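# Swing the coffee maker lid fully open, then let go

## Task

Lift the coffee maker's lid until it is open as far as it will go, and finish with no part of either robot touching the coffee maker.

## Robot and tools

Robot. Two arms stand at the table: left_arm carries a five-finger left hand and right_arm a five-finger right hand (mirror images). Base positions in the scene frame: left_arm (-0.043, +0.275, +0.044) m, right_arm (+0.042, -0.256, +0.030) m, both turned almost not at all about z. Scene frame: origin at table-top height midway between the nominal bases, +z up, +x out over the table, +y toward left_arm. Image left/right does not match arm names. A camera stand sits behind the arms.

Hand point. Each arm is steered by a point 0.05 m in front of the palm, 0.15 m from the wrist face along the fingers. Its +z runs along straight fingers, +y out of the palm, +x across the palm away from the thumb on the right hand (toward the thumb on the left hand). Straight fingers reach 6-7 cm past the point along +z and lie 6 cm behind it along -y. A wrist bracket on the little-finger side sticks out up to 0.10 m across the palm and can strike things.

Frames. Reported hand poses and Hand targets are in each arm's own base frame. Fixed cameras and the table use the scene frame. Every pose offset you send is along the current Hand target's own axes.

execute_actions(actions, cameras). actions is a list of actions; each action is a list of 1 to 15 rows, one row per 1/30 s step; a shorter list repeats its final row to fill 15 steps. Every row holds 28 numbers in [-1, 1], always for both arms: left dx, dy, dz, rx, ry, rz; left little, ring, middle, index, thumb_bend, thumb_turn, force_limit, speed; then the same 14 for the right arm. dx..rz are an offset (not a pose) from that arm's Hand target as it stood when the action began; each row is measured from that same start, not from the row before, and a repeated action moves further. Scale: 1.0 = 0.6 m or 180 degrees; rx, ry, rz form one rotation vector. Six zeros re-request the Hand target. Finger numbers are absolute targets: +1 straight/open, -1 curled; thumb_turn +1 beside the palm, -1 opposite the fingers. force_limit maps -1..+1 to about 0..10 N (0..15 N for the two thumb motors). speed rises from near zero at -1 to full at +0.48 and stays full above. There is no 'unchanged' value: resend the last hand numbers actually run for that hand, or, if none yet this scene, its hand_measured plus hand_force_limit and hand_speed. cameras lists names, ["all"], or []; images come by default only with an empty actions list.

move(target, speed, blend, blocking, cameras). target is one 28-number row or a list of up to 15 rows, laid out as above; every row is an offset from the Hand targets at the call's start, not from the previous row. speed is top path speed in m/s, 0.002 to 4.3, default 0.25 (turning up to twice that in rad/s), one value or one per target. blend, in metres, rounds corners of a list; 0 stops at each target. blocking=false returns after about 0.5 s while motion continues. A path lasts at least 0.5 s and at most 10 s and ignores obstacles. The result adds a 'move:' line: done, off_target, moving, held or fault, plus limits such as paced (pose clipped) or held (steps withheld). Neither done nor off_target says whether anything is touched.

wait(seconds): 0 to 10, arms keep their last command; a running move carries on. stop(): brakes a running move, needing some distance. zoom_image(camera, region): camera is cam_high, cam_low, cam_left_wrist or cam_right_wrist; region [x0, y0, x1, y1] pixels from the top-left, at most 504 by 504, of that camera's newest image. show_instructions(): shows the reference pages. finished_scene(scene): ends the current scene, given its number; irreversible.

Cameras: cam_high and cam_low 896x504 fixed, cam_left_wrist and cam_right_wrist 616x616 fisheye on the wrists.

Results. end_effector_position (m) and end_effector_quat_wxyz are in the arm's base frame. Hand target is the last commanded pose after clipping; further offsets count from it. hand_measured, hand_stopped_by (moving, target, force, stalled, fault) and hand_load_n (N at the fingertip, positive pushing open) each list six values in motor order. Joint velocities may be omitted when all are within noise. Joint torques include the arm's own weight. A MOTOR HOT line warns of heating; an OVER-TEMPERATURE FAULT drops that arm for 30-60 s or more.

Behaviour. The arm tracks loosely: at rest it often sits 1-3 cm (up to 5 cm) off, usually low, without any contact. Orientation commands are clipped to 40 degrees from the measured one each step. To close a gap, send the remaining distance as a new offset. To end pushing, command a target back past the hand point. Joint ranges (rad): waist -2.880..2.880, shoulder 0..3.142, elbow 0..3.019, wrist pitch -1.693..1.571, wrist yaw -1.571..1.571, wrist roll -2.094..2.094.

Avoid: fast contacts, slams, hard pushes, swinging near an arm's own base, the two hands touching or pressing, overloading fingers, knocking anything off or out of the work area, and holding stretched or straining poses that heat motors. Approach the lid slowly, lift it to its stop, then withdraw both hands clear.

Each tool is called after "Call:" by a JSON object that holds its "api" and its "payload", one argument or row to a line.

Reference images:

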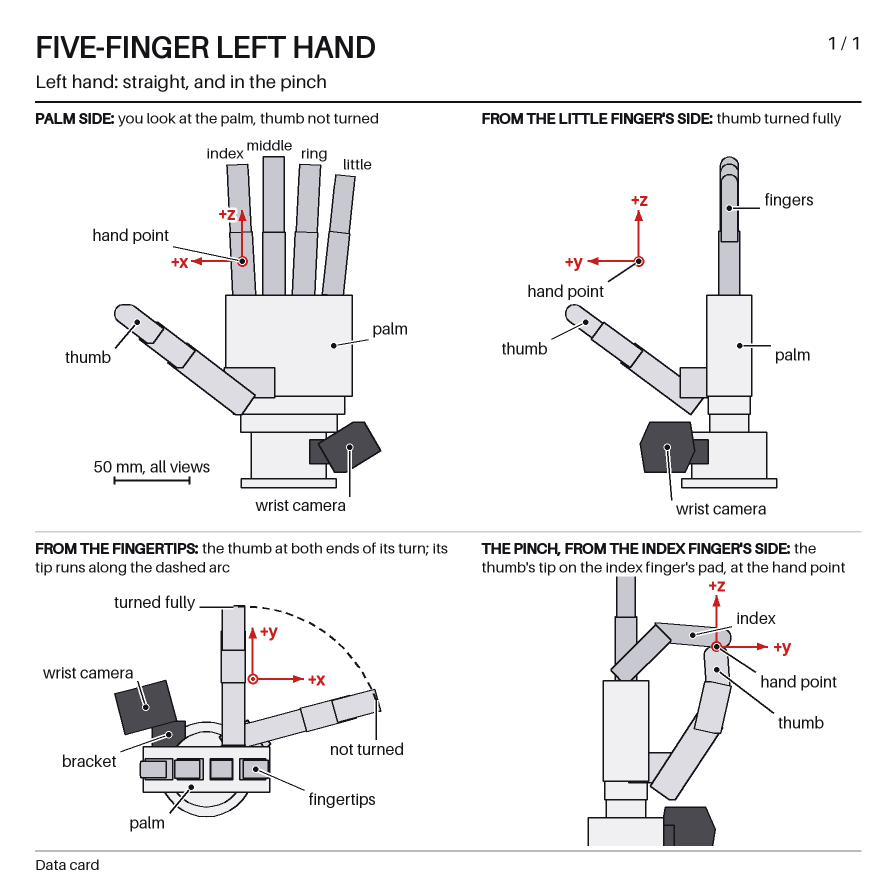

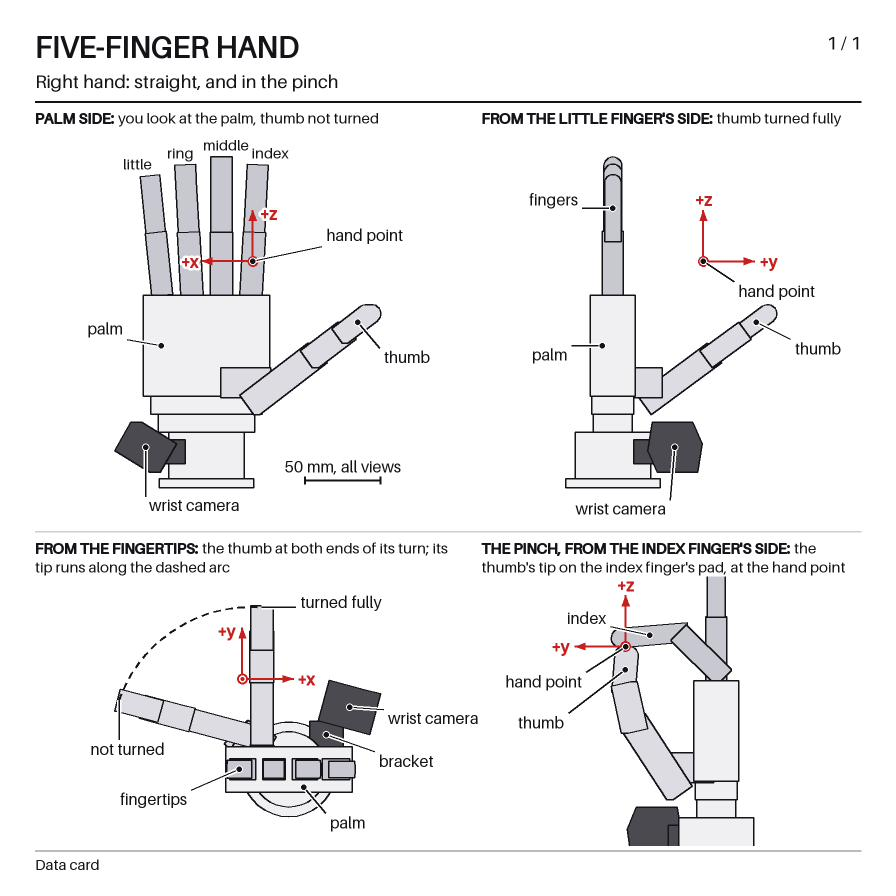

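## Session

Call:
{"api": "execute_actions", "payload": {
  "actions": []
}}

Scene clock: 0.00 s.
left_arm: end_effector_position=(+0.6236, -0.0297, +0.2667) hand_measured=(+1.000, +1.000, +1.000, +1.000, +1.000, +1.000) hand_load_n=(+0.0, +0.0, +0.0, +0.0, +0.5, +0.0) hand_stopped_by=(target, target, target, target, target, target) hand_force_limit=0.00 hand_speed=-0.80 end_effector_quat_wxyz=(+0.564, -0.118, +0.748, -0.330) | right_arm: end_effector_position=(+0.3380, +0.0722, +0.2291) hand_measured=(+1.000, +1.000, +1.000, +1.000, +1.000, +1.000) hand_load_n=(+0.0, +0.5, +0.0, +0.0, +0.0, +0.0) hand_stopped_by=(target, target, target, target, target, target) hand_force_limit=0.00 hand_speed=-0.80 end_effector_quat_wxyz=(-0.045, -0.404, +0.908, -0.098)
Joint positions: left_arm=[0.027 1.382 0.987 0.237 0.395 0.946] | right_arm=[0.144 1.302 1.283 -1.585 0.213 0.881]
Joint velocities: within noise
Joint torques (N m): no reading
Heat: left arm: hottest shoulder 29 °C; right arm: hottest waist 29 °C.
Hand target: left_arm +0.6312, -0.0298, +0.2837; +0.576, -0.110, +0.739, -0.331 | right_arm +0.3460, +0.0725, +0.2393; -0.029, -0.404, +0.908, -0.104

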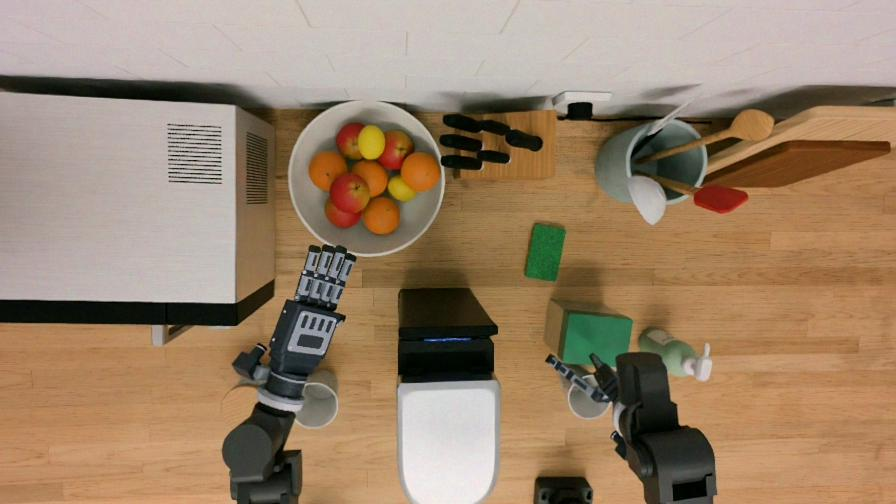

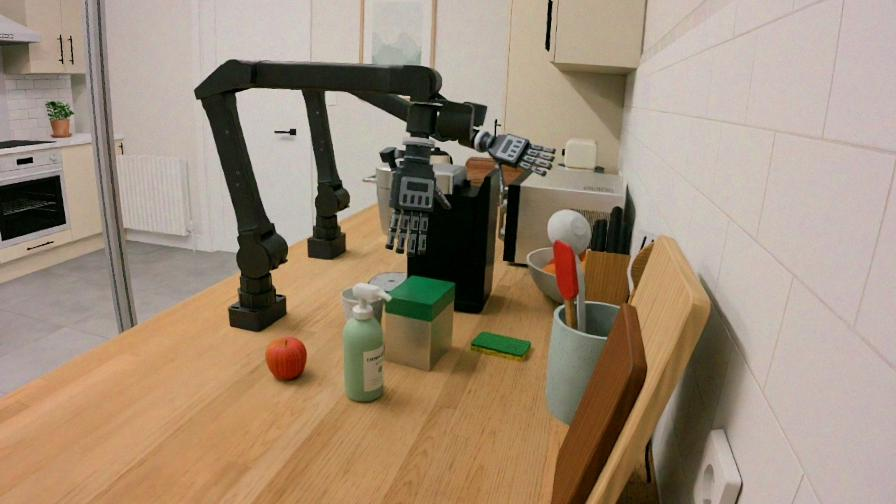

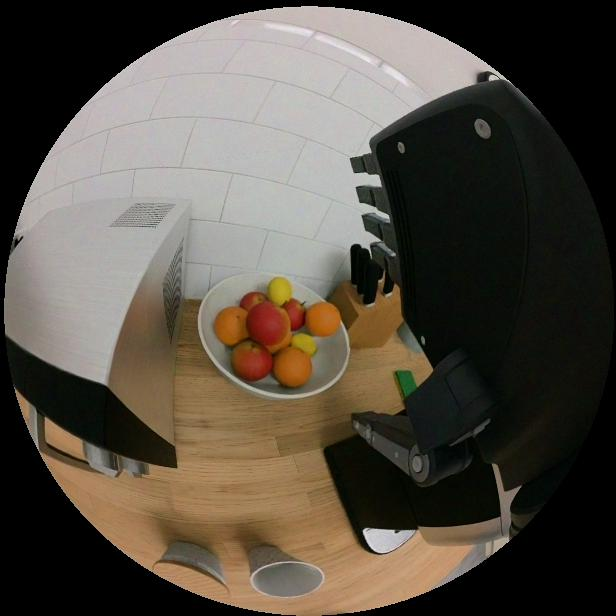

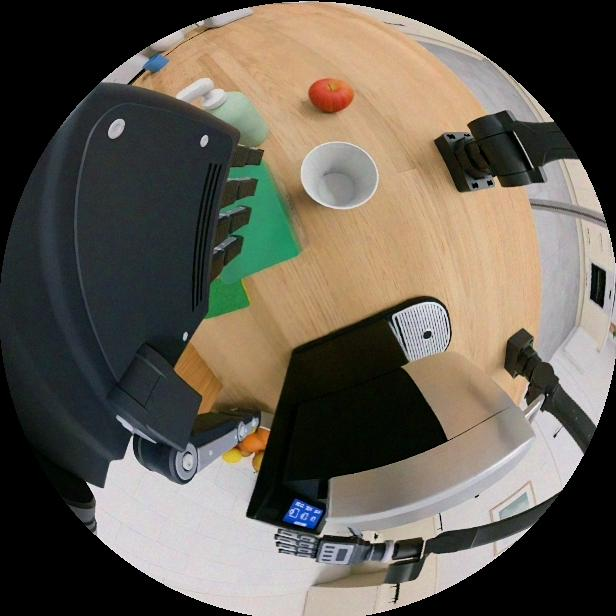

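Call:
{"api": "zoom_image", "payload": {
  "camera": "cam_high",
  "region": [370, 270, 530, 504]
}}

Call:
{"api": "zoom_image", "payload": {
  "camera": "cam_low",
  "region": [350, 120, 560, 330]
}}

Call:
{"api": "zoom_image", "payload": {
  "camera": "cam_right_wrist",
  "region": [220, 280, 560, 560]
}}

Call:
{"api": "zoom_image", "payload": {
  "camera": "cam_left_wrist",
  "region": [300, 380, 560, 600]
}}

Scaled by 2.154.

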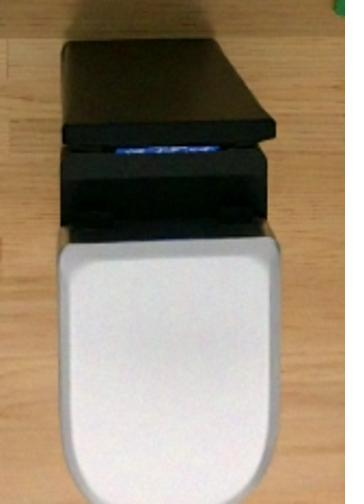

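Scaled by 2.400.

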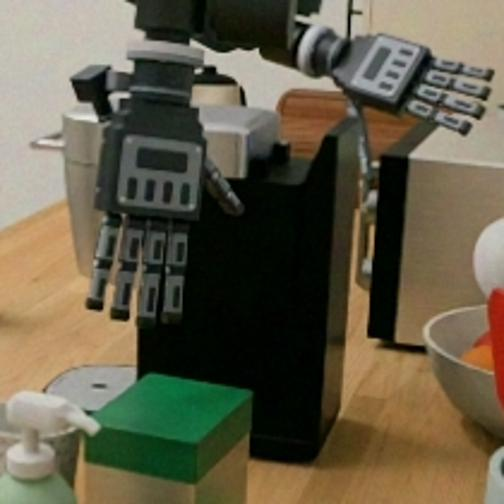

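Scaled by 1.482 from the camera's 616x616 image, which has a finer 880x880 frame.

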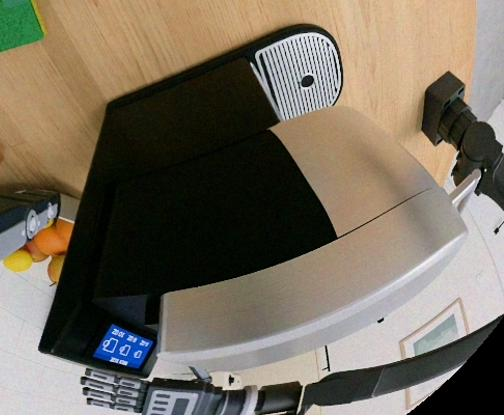

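Scaled by 1.938 from the camera's 616x616 image, which has a finer 880x880 frame.

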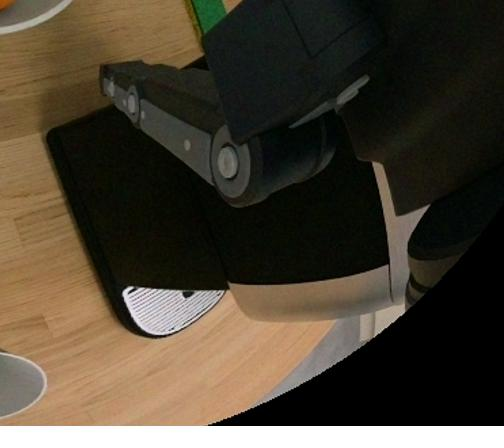

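Call:
{"api": "move", "payload": {
  "target": [0.206,-0.128,-0.5035,0.061,0.064,-0.375,1,1,1,1,1,-1,0,0,0,0,0,0,0,0,1,1,1,1,1,1,0,-0.8],
  "speed": 0.3,
  "cameras": ["all"]
}}

Scene clock: 14.03 s.
left_arm: end_effector_position=(+0.2966, -0.0449, +0.2673) hand_measured=(+1.000, +1.000, +1.000, +1.000, +1.000, -1.000) hand_load_n=(+0.0, +0.0, +0.0, -0.5, +0.0, +0.0) hand_stopped_by=(target, target, target, target, target, target) hand_force_limit=0.00 hand_speed=0.00 end_effector_quat_wxyz=(-0.232, +0.420, -0.572, +0.665) | right_arm: end_effector_position=(+0.3380, +0.0722, +0.2291) hand_measured=(+1.000, +1.000, +1.000, +1.000, +1.000, +1.000) hand_load_n=(+0.0, +0.0, +0.0, +0.0, +0.0, +0.0) hand_stopped_by=(target, target, target, target, target, target) hand_force_limit=0.00 hand_speed=-0.80 end_effector_quat_wxyz=(-0.045, -0.404, +0.908, -0.098)
Joint positions: left_arm=[0.567 0.594 0.384 0.188 1.169 -0.278] | right_arm=[0.144 1.302 1.283 -1.585 0.213 0.881]
Joint torques (N m): left_arm=[0.03 -0.67 9.16 1.89 0.13 -0.16] | right_arm=[-0.62 -7.18 9.28 0.38 0.24 -0.17]
Heat: left arm: hottest shoulder 29 °C; right arm: hottest elbow 30 °C.
Hand target: left_arm +0.2965, -0.0455, +0.2698; -0.231, +0.416, -0.571, +0.669 | right_arm +0.3460, +0.0725, +0.2393; -0.029, -0.404, +0.908, -0.104
Off the commanded pose: left_arm 0.003 m, 1 deg | right_arm 0.013 m, 2 deg.
move: off_target (right_arm)
camera_calibration:
cam_left_wrist: T_world_to_cam=[[-0.0137554, 0.0123943, 0.999829, -0.265661], [-0.920795, -0.389969, -0.00783385, 0.25292], [0.389805, -0.920745, 0.0167768, -0.0481514], [0, 0, 0, 1]] pos_world=[0.248003, 0.0575886, 0.268405]

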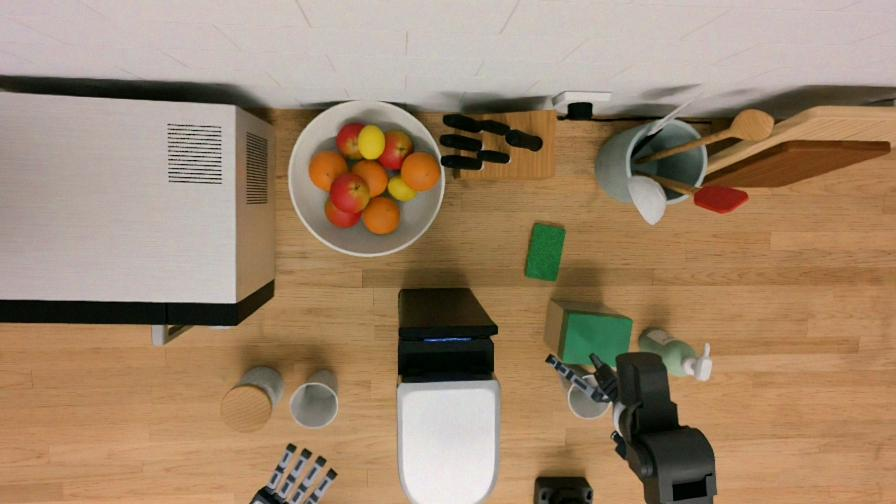

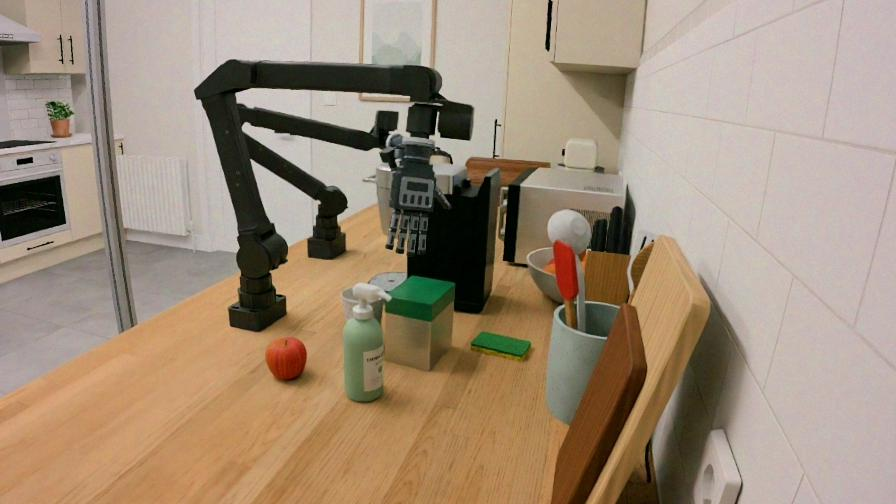

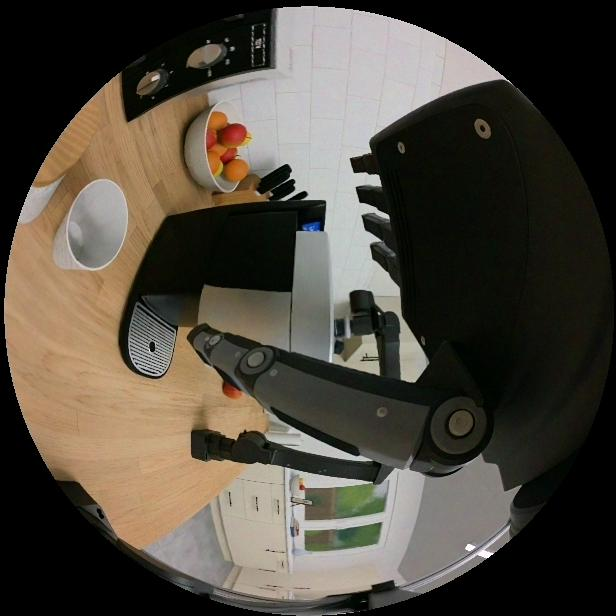

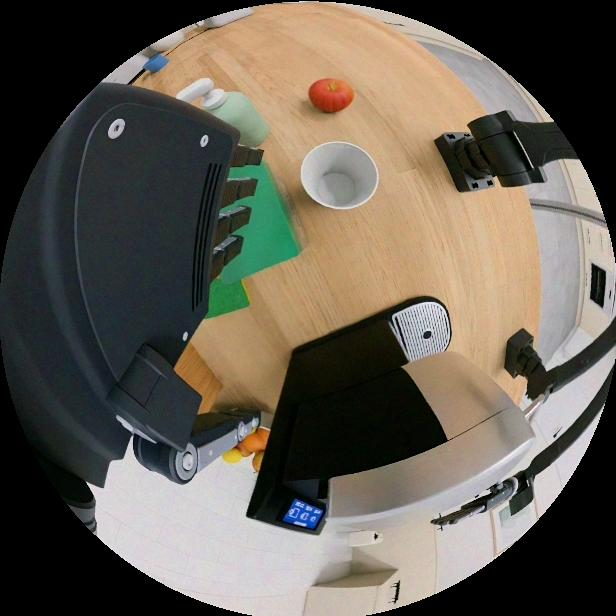

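Call:
{"api": "zoom_image", "payload": {
  "camera": "cam_right_wrist",
  "region": [380, 290, 580, 540]
}}

Call:
{"api": "zoom_image", "payload": {
  "camera": "cam_left_wrist",
  "region": [110, 190, 400, 450]
}}

Call:
{"api": "zoom_image", "payload": {
  "camera": "cam_low",
  "region": [340, 130, 480, 230]
}}

Scaled by 2.016 from the camera's 616x616 image, which has a finer 880x880 frame.

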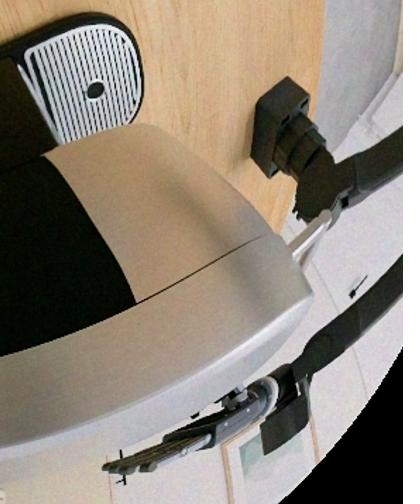

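Scaled by 1.738 from the camera's 616x616 image, which has a finer 880x880 frame.

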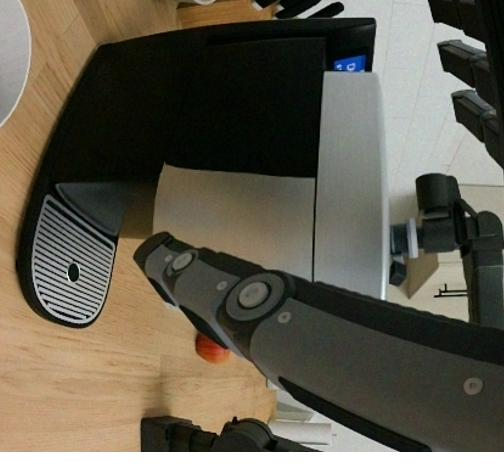

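Scaled by 3.600.

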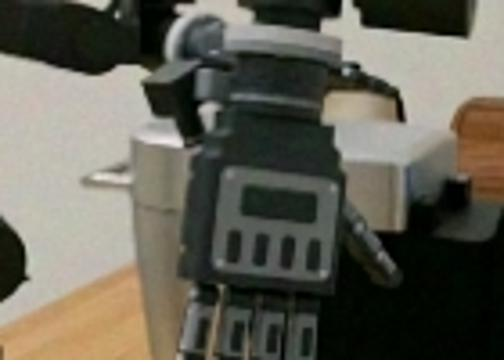

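Call:
{"api": "move", "payload": {
  "target": [0.1455,0.1823,-0.0908,-0.0966,0.0706,-0.401,1,1,1,1,1,-1,0,0,0,0,0,0,0,0,1,1,1,1,1,1,0,-0.8],
  "speed": 0.3,
  "cameras": ["cam_left_wrist","cam_right_wrist","cam_low"]
}}

Scene clock: 19.83 s.
left_arm: end_effector_position=(+0.1854, -0.1097, +0.1879) hand_measured=(+1.000, +1.000, +1.000, +1.000, +1.000, -1.000) hand_load_n=(+0.0, +0.0, +0.0, +0.0, +0.0, -0.5) hand_stopped_by=(target, target, target, target, target, target) hand_force_limit=0.00 hand_speed=0.00 end_effector_quat_wxyz=(+0.313, +0.626, -0.337, +0.630) | right_arm: end_effector_position=(+0.3380, +0.0722, +0.2291) hand_measured=(+1.000, +1.000, +1.000, +1.000, +1.000, +1.000) hand_load_n=(+0.0, +0.0, +0.0, +0.0, +0.0, +0.0) hand_stopped_by=(target, target, target, target, target, target) hand_force_limit=0.00 hand_speed=-0.80 end_effector_quat_wxyz=(-0.045, -0.404, +0.908, -0.098)
Joint positions: left_arm=[0.604 0.729 0.114 -0.164 1.556 -0.76] | right_arm=[0.144 1.302 1.283 -1.585 0.213 0.881]
Joint torques (N m): left_arm=[0.15 0.67 7.43 0.32 0.9 -0.17] | right_arm=[-0.32 -7.18 9.24 0.34 0.26 -0.16]
Heat: left arm: hottest shoulder 29 °C; right arm: hottest elbow 31 °C.
Hand target: left_arm +0.1857, -0.1091, +0.1907; +0.326, +0.628, -0.327, +0.627 | right_arm +0.3460, +0.0725, +0.2393; -0.029, -0.404, +0.908, -0.104
Off the commanded pose: left_arm 0.003 m, 2 deg | right_arm 0.013 m, 2 deg.
move: off_target (right_arm)
camera_calibration:
cam_left_wrist: T_world_to_cam=[[0.759293, 0.564906, 0.323041, -0.142476], [-0.538958, 0.267703, 0.798661, -0.0256359], [0.36469, -0.780523, 0.507725, -0.135319], [0, 0, 0, 1]] pos_world=[0.143714, -0.0182706, 0.135205]
Images, in order (width x height): cam_low 896x504, cam_left_wrist 616x616, cam_right_wrist 616x616.

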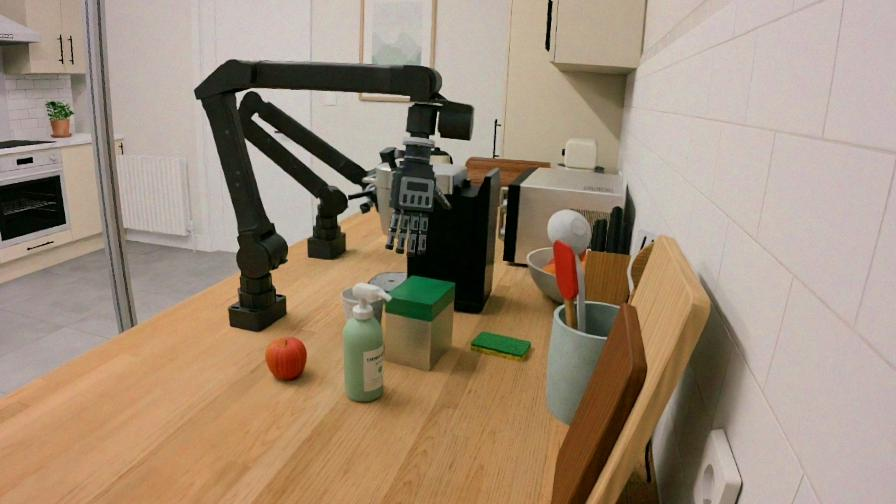

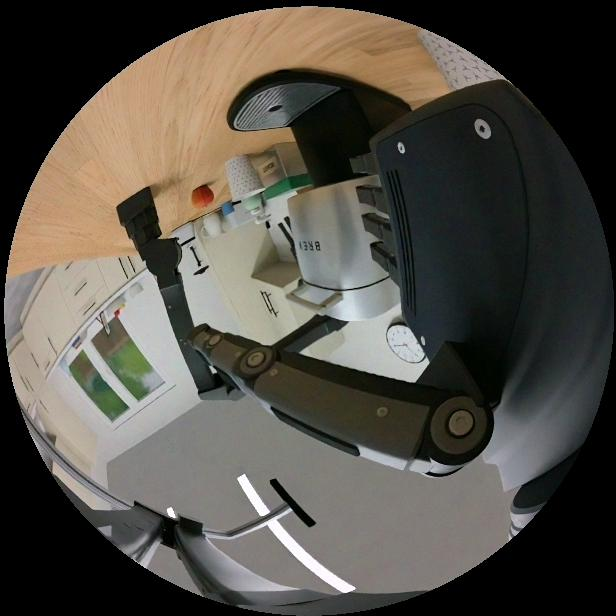

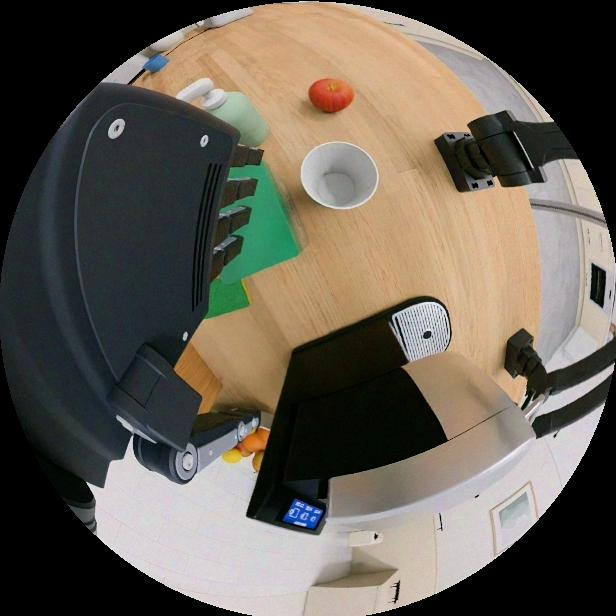

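Call:
{"api": "zoom_image", "payload": {
  "camera": "cam_left_wrist",
  "region": [180, 130, 440, 390]
}}

Call:
{"api": "zoom_image", "payload": {
  "camera": "cam_low",
  "region": [340, 140, 480, 240]
}}

Scaled by 1.938 from the camera's 616x616 image, which has a finer 880x880 frame.

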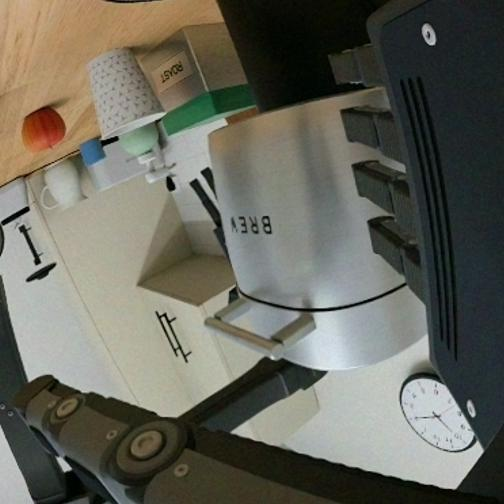

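Scaled by 3.600.

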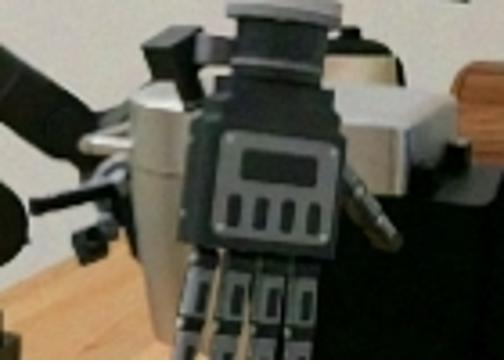

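Call:
{"api": "move", "payload": {
  "target": [0.0155,0.1398,0.0437,-0.1167,0,0,1,1,1,1,1,-1,0,0,0,0,0,0,0,0,1,1,1,1,1,1,0,-0.8],
  "speed": 0.25,
  "cameras": ["cam_left_wrist","cam_right_wrist","cam_low"]
}}

Call:
{"api": "zoom_image", "payload": {
  "camera": "cam_left_wrist",
  "region": [180, 130, 440, 390]
}}

Call:
{"api": "zoom_image", "payload": {
  "camera": "cam_low",
  "region": [340, 140, 480, 240]
}}

Call:
{"api": "zoom_image", "payload": {
  "camera": "cam_right_wrist",
  "region": [440, 310, 600, 470]
}}

Scene clock: 24.23 s.
left_arm: end_effector_position=(+0.1310, -0.1777, +0.1979) hand_measured=(+1.000, +1.000, +1.000, +1.000, +1.000, -1.000) hand_load_n=(+0.0, +0.0, +0.0, +0.0, +0.0, +0.0) hand_stopped_by=(target, target, target, target, target, target) hand_force_limit=0.00 hand_speed=0.00 end_effector_quat_wxyz=(+0.435, +0.566, -0.443, +0.542) | right_arm: end_effector_position=(+0.3380, +0.0722, +0.2291) hand_measured=(+1.000, +1.000, +1.000, +1.000, +1.000, +1.000) hand_load_n=(+0.0, +0.0, +0.0, +0.0, +0.0, +0.0) hand_stopped_by=(target, target, target, target, target, target) hand_force_limit=0.00 hand_speed=-0.80 end_effector_quat_wxyz=(-0.045, -0.404, +0.908, -0.098)
Joint positions: left_arm=[0.181 0.635 0.099 -0.061 1.51 -0.987] | right_arm=[0.144 1.302 1.283 -1.585 0.213 0.881]
Joint torques (N m): left_arm=[-0.44 -0.56 7.64 1.62 0.29 -0.14] | right_arm=[-0.38 -7.41 9.26 0.38 0.27 -0.14]
Heat: left arm: hottest shoulder 29 °C; right arm: hottest elbow 31 °C.
Hand target: left_arm +0.1321, -0.1787, +0.2000; +0.435, +0.558, -0.435, +0.557 | right_arm +0.3460, +0.0725, +0.2393; -0.029, -0.404, +0.908, -0.104
Off the commanded pose: left_arm 0.003 m, 2 deg | right_arm 0.013 m, 2 deg.
move: off_target (right_arm)
camera_calibration:
cam_left_wrist: T_world_to_cam=[[0.930217, 0.236754, 0.280437, -0.138303], [-0.359943, 0.439274, 0.823091, -0.0424597], [0.0716812, -0.866594, 0.493838, -0.147855], [0, 0, 0, 1]] pos_world=[0.123967, -0.0767354, 0.14675]
Images, in order (width x height): cam_low 896x504, cam_left_wrist 616x616, cam_right_wrist 616x616.

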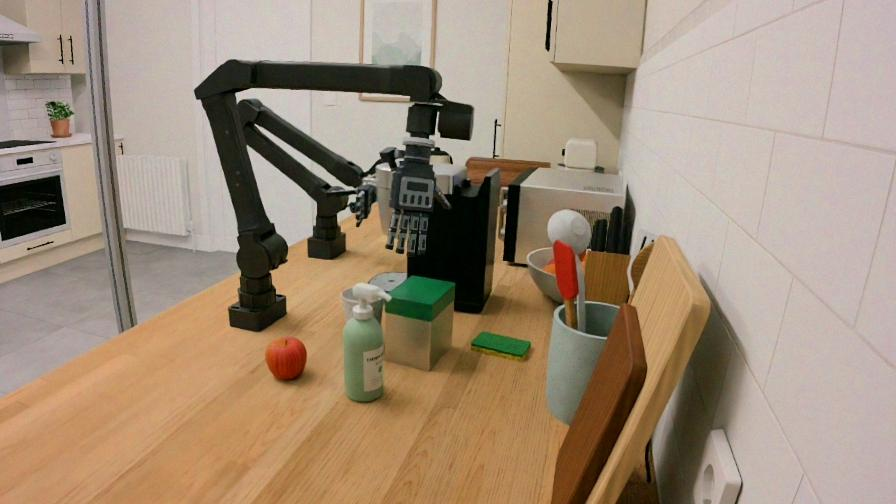

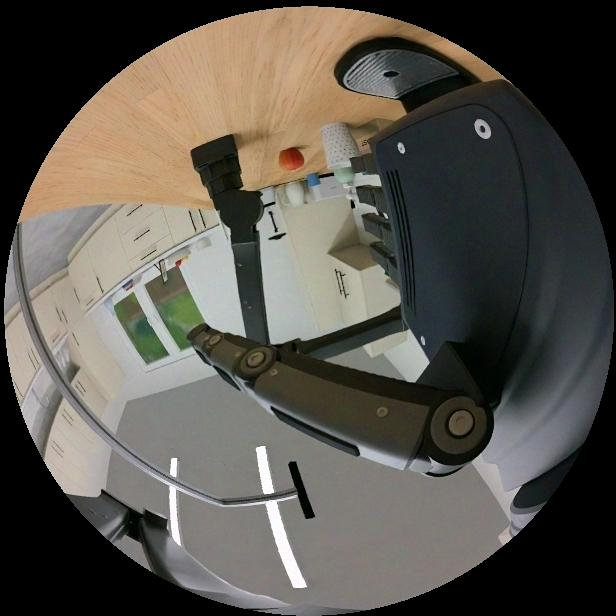

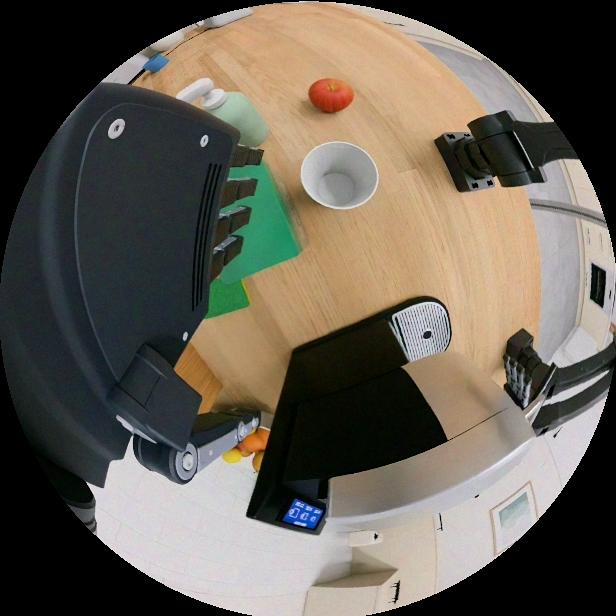

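Scaled by 1.938 from the camera's 616x616 image, which has a finer 880x880 frame.

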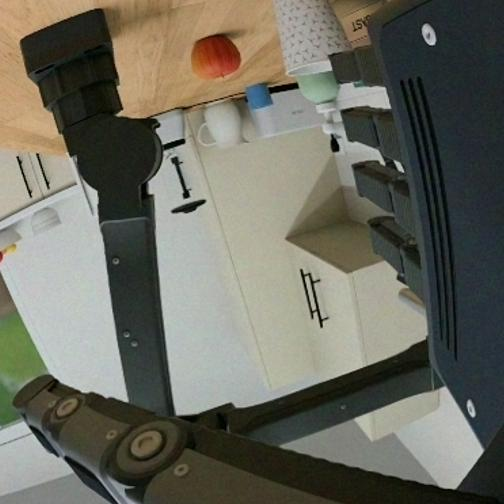

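Scaled by 3.600.

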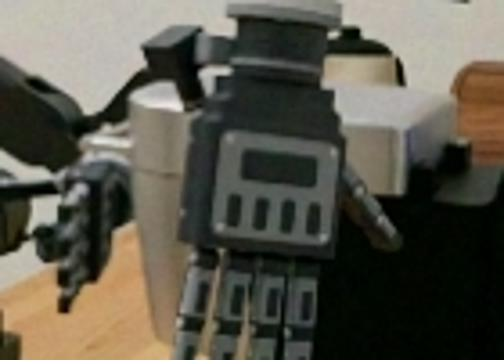

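Scaled by 3.150 from the camera's 616x616 image, which has a finer 880x880 frame.

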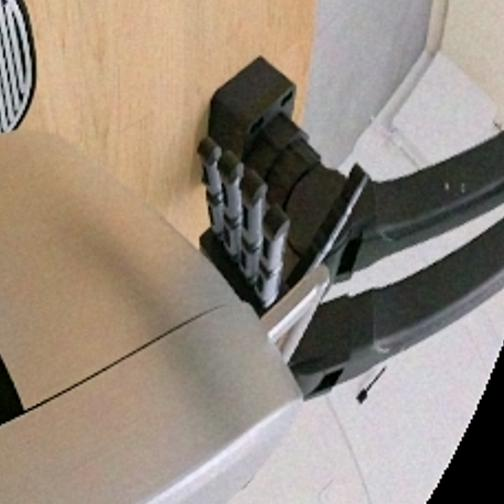

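Call:
{"api": "zoom_image", "payload": {
  "camera": "cam_low",
  "region": [340, 165, 390, 235]
}}

Call:
{"api": "zoom_image", "payload": {
  "camera": "cam_right_wrist",
  "region": [490, 340, 560, 430]
}}

Call:
{"api": "zoom_image", "payload": {
  "camera": "cam_left_wrist",
  "region": [340, 220, 420, 300]
}}

Scaled by 7.200.

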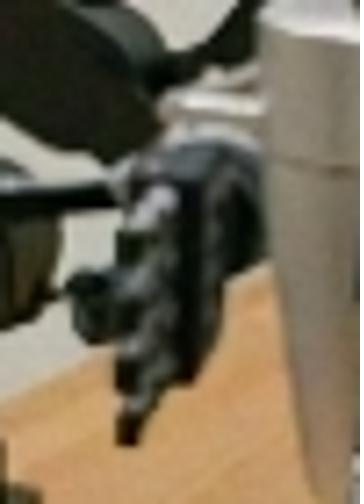

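Scaled by 5.600 from the camera's 616x616 image, which has a finer 880x880 frame.

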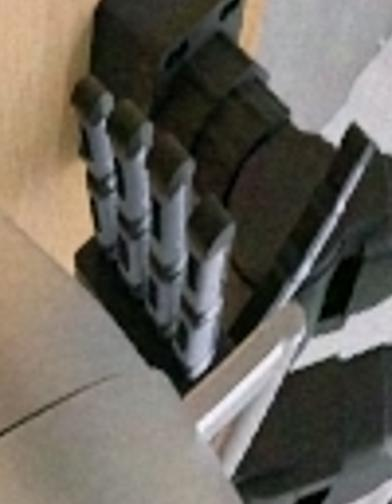

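Scaled by 6.300 from the camera's 616x616 image, which has a finer 880x880 frame.

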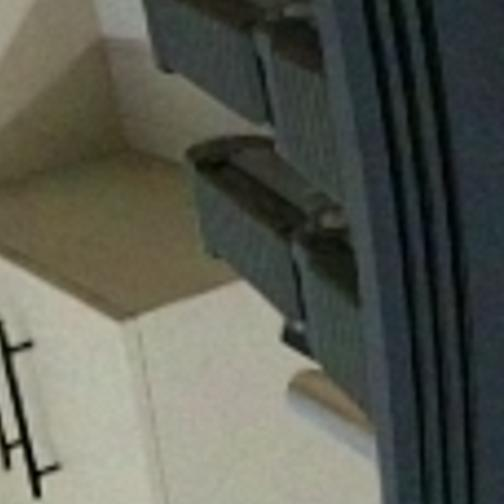

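Call:
{"api": "move", "payload": {
  "target": [0.0083,-0.0708,0.0778,-0.0556,0,0,1,1,1,1,1,-1,0,0,0,0,0,0,0,0,1,1,1,1,1,1,0,-0.8],
  "speed": 0.2,
  "cameras": ["cam_left_wrist","cam_right_wrist","cam_low"]
}}

Call:
{"api": "zoom_image", "payload": {
  "camera": "cam_low",
  "region": [340, 155, 400, 225]
}}

Call:
{"api": "zoom_image", "payload": {
  "camera": "cam_right_wrist",
  "region": [480, 330, 570, 440]
}}

Call:
{"api": "zoom_image", "payload": {
  "camera": "cam_left_wrist",
  "region": [280, 150, 440, 310]
}}

Scene clock: 29.97 s.
left_arm: end_effector_position=(+0.1845, -0.2127, +0.2042) hand_measured=(+1.000, +1.000, +1.000, +1.000, +1.000, -1.000) hand_load_n=(+0.0, +0.0, +0.0, -0.5, +0.0, -0.5) hand_stopped_by=(target, target, target, target, target, target) hand_force_limit=0.00 hand_speed=0.00 end_effector_quat_wxyz=(+0.476, +0.524, -0.490, +0.510) | right_arm: end_effector_position=(+0.3380, +0.0722, +0.2291) hand_measured=(+1.000, +1.000, +1.000, +1.000, +1.000, +1.000) hand_load_n=(+0.0, +0.0, +0.5, +0.0, +0.0, +0.0) hand_stopped_by=(target, target, target, target, target, target) hand_force_limit=0.00 hand_speed=-0.80 end_effector_quat_wxyz=(-0.045, -0.404, +0.908, -0.098)
Joint positions: left_arm=[-0.059 1.171 0.222 0.729 1.441 -1.352] | right_arm=[0.144 1.302 1.283 -1.585 0.213 0.881]
Joint torques (N m): left_arm=[-0.73 -3.37 5.2 1.91 -0.01 -0.2] | right_arm=[-0.38 -7.41 9.26 0.43 0.24 -0.16]
Heat: left arm: hottest shoulder 29 °C; right arm: hottest elbow 32 °C.
Hand target: left_arm +0.1846, -0.2137, +0.2049; +0.482, +0.518, -0.482, +0.516 | right_arm +0.3460, +0.0725, +0.2393; -0.029, -0.404, +0.908, -0.104
Off the commanded pose: left_arm 0.001 m, 2 deg | right_arm 0.013 m, 2 deg.
move: off_target (right_arm)
camera_calibration:
cam_left_wrist: T_world_to_cam=[[0.952421, 0.0838566, 0.293024, -0.220685], [-0.294932, 0.496068, 0.816659, -0.0116692], [-0.0768777, -0.864225, 0.497197, -0.157821], [0, 0, 0, 1]] pos_world=[0.19461, -0.112098, 0.152664]
Images, in order (width x height): cam_low 896x504, cam_left_wrist 616x616, cam_right_wrist 616x616.

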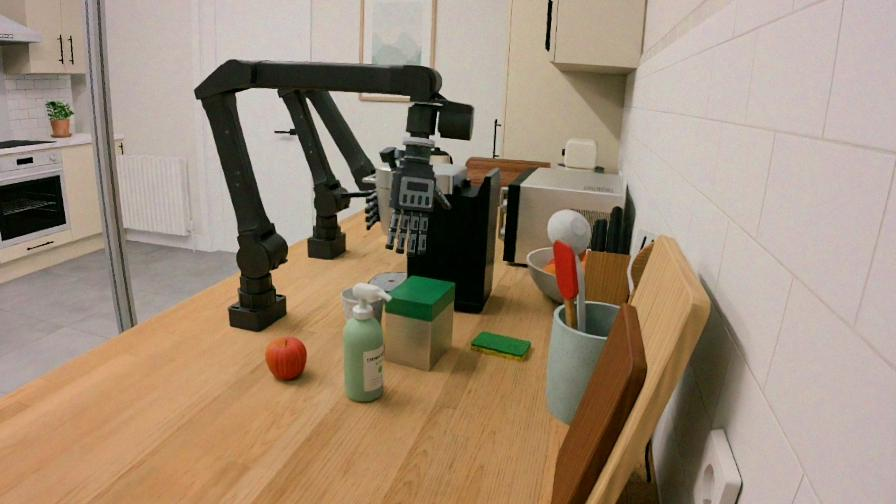

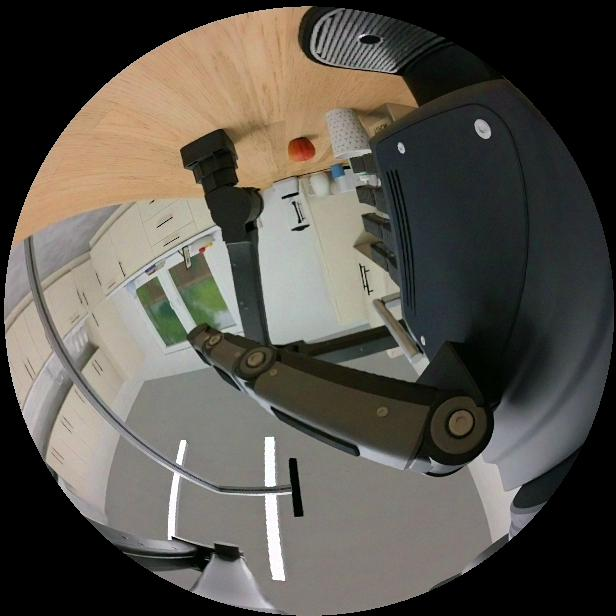

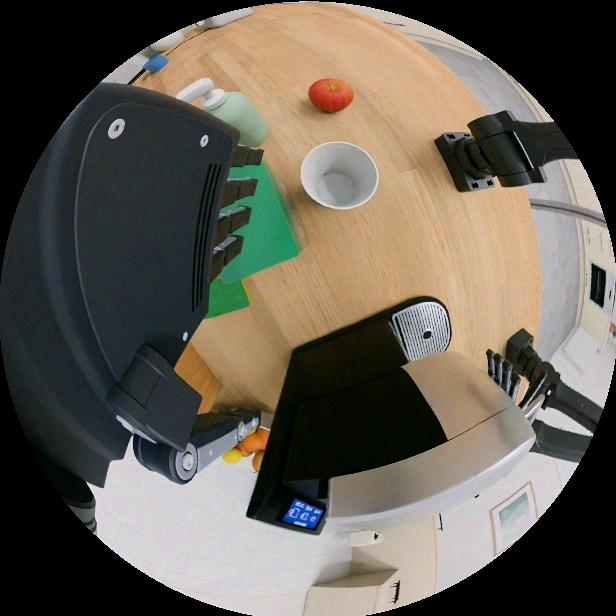

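Scaled by 7.200.

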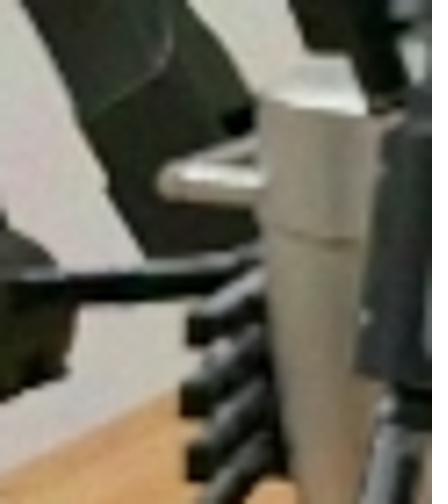

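Scaled by 4.582 from the camera's 616x616 image, which has a finer 880x880 frame.

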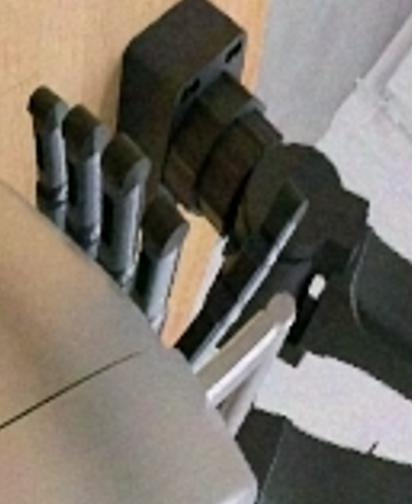

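Scaled by 3.150 from the camera's 616x616 image, which has a finer 880x880 frame.

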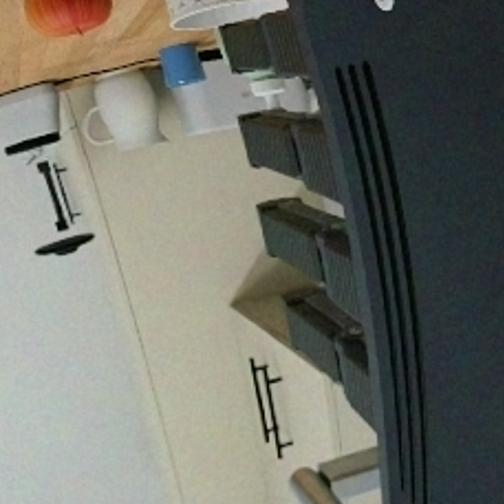

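Call:
{"api": "move", "payload": {
  "target": [
    [0.0535,0.0012,0.0166,0,0,0,1,1,1,1,1,-1,0,0,0,0,0,0,0,0,1,1,1,1,1,1,0,-0.8],
    [0.1212,-0.0003,0.0167,0,0,-0.0222,1,1,1,1,1,-1,0,0,0,0,0,0,0,0,1,1,1,1,1,1,0,-0.8],
    [0.191,-0.0138,0.0177,0,0,-0.0556,1,1,1,1,1,-1,0,0,0,0,0,0,0,0,1,1,1,1,1,1,0,-0.8]
  ],
  "speed": 0.08,
  "blend": 0.02,
  "cameras": ["cam_left_wrist","cam_right_wrist","cam_low"]
}}

Call:
{"api": "zoom_image", "payload": {
  "camera": "cam_low",
  "region": [340, 115, 480, 225]
}}

Call:
{"api": "zoom_image", "payload": {
  "camera": "cam_right_wrist",
  "region": [300, 300, 600, 560]
}}

Scene clock: 44.23 s.
left_arm: end_effector_position=(+0.1882, -0.2221, +0.2973) hand_measured=(+1.000, +1.000, +1.000, +1.000, +1.000, -1.000) hand_load_n=(+0.0, +0.0, +0.0, +0.0, +0.0, -0.5) hand_stopped_by=(target, target, target, target, target, target) hand_force_limit=0.00 hand_speed=0.00 end_effector_quat_wxyz=(+0.532, +0.569, -0.425, +0.462) | right_arm: end_effector_position=(+0.3380, +0.0722, +0.2291) hand_measured=(+1.000, +1.000, +1.000, +1.000, +1.000, +1.000) hand_load_n=(+0.0, +0.0, +0.0, +0.0, +0.0, +0.0) hand_stopped_by=(target, target, target, target, target, target) hand_force_limit=0.00 hand_speed=-0.80 end_effector_quat_wxyz=(-0.045, -0.404, +0.908, -0.098)
Joint positions: left_arm=[-0.105 0.873 0.307 0.517 1.392 -1.738] | right_arm=[0.144 1.302 1.283 -1.585 0.213 0.881]
Joint torques (N m): left_arm=[-1.03 -2.78 11.73 0.58 -0.12 -0.14] | right_arm=[-0.56 -7.41 9.24 0.42 0.24 -0.17]
Heat: left arm: hottest shoulder 29 °C; right arm: hottest elbow 33 °C.
Hand target: left_arm +0.1937, -0.2239, +0.3195; +0.526, +0.558, -0.435, +0.472 | right_arm +0.3460, +0.0725, +0.2393; -0.029, -0.404, +0.908, -0.104
Off the commanded pose: left_arm 0.023 m, 2 deg | right_arm 0.013 m, 2 deg.
move: off_target (left_arm, right_arm); blend cut to 0.0168 m at target 1
camera_calibration:
cam_left_wrist: T_world_to_cam=[[0.991664, 0.100081, 0.0811612, -0.191463], [-0.121829, 0.52309, 0.843525, -0.116442], [0.0419664, -0.846381, 0.530922, -0.24039], [0, 0, 0, 1]] pos_world=[0.18577, -0.12339, 0.241389]
Images, in order (width x height): cam_low 896x504, cam_left_wrist 616x616, cam_right_wrist 616x616.

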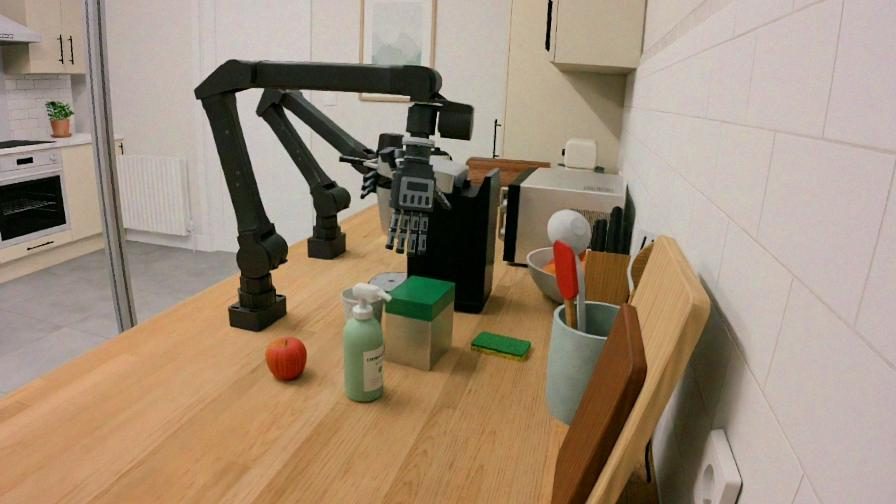

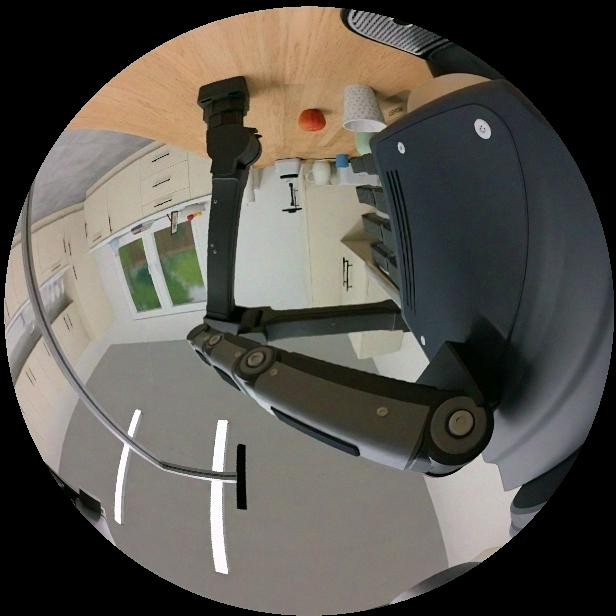

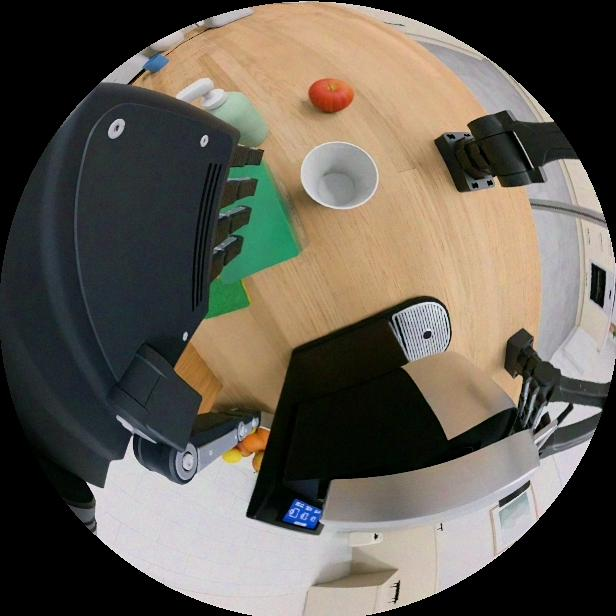

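Scaled by 3.600.

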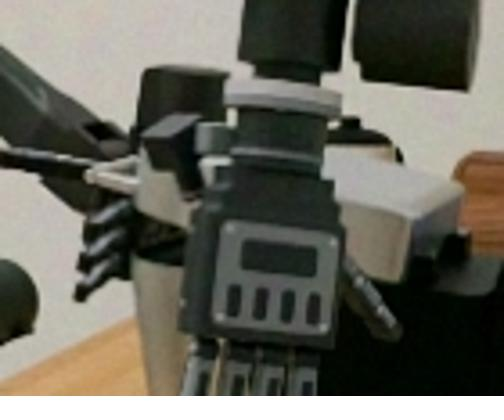

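Scaled by 1.680 from the camera's 616x616 image, which has a finer 880x880 frame.

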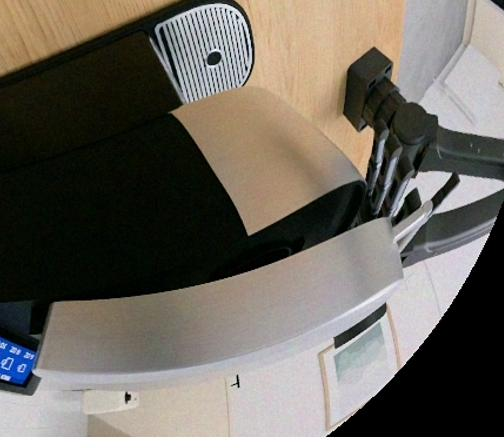

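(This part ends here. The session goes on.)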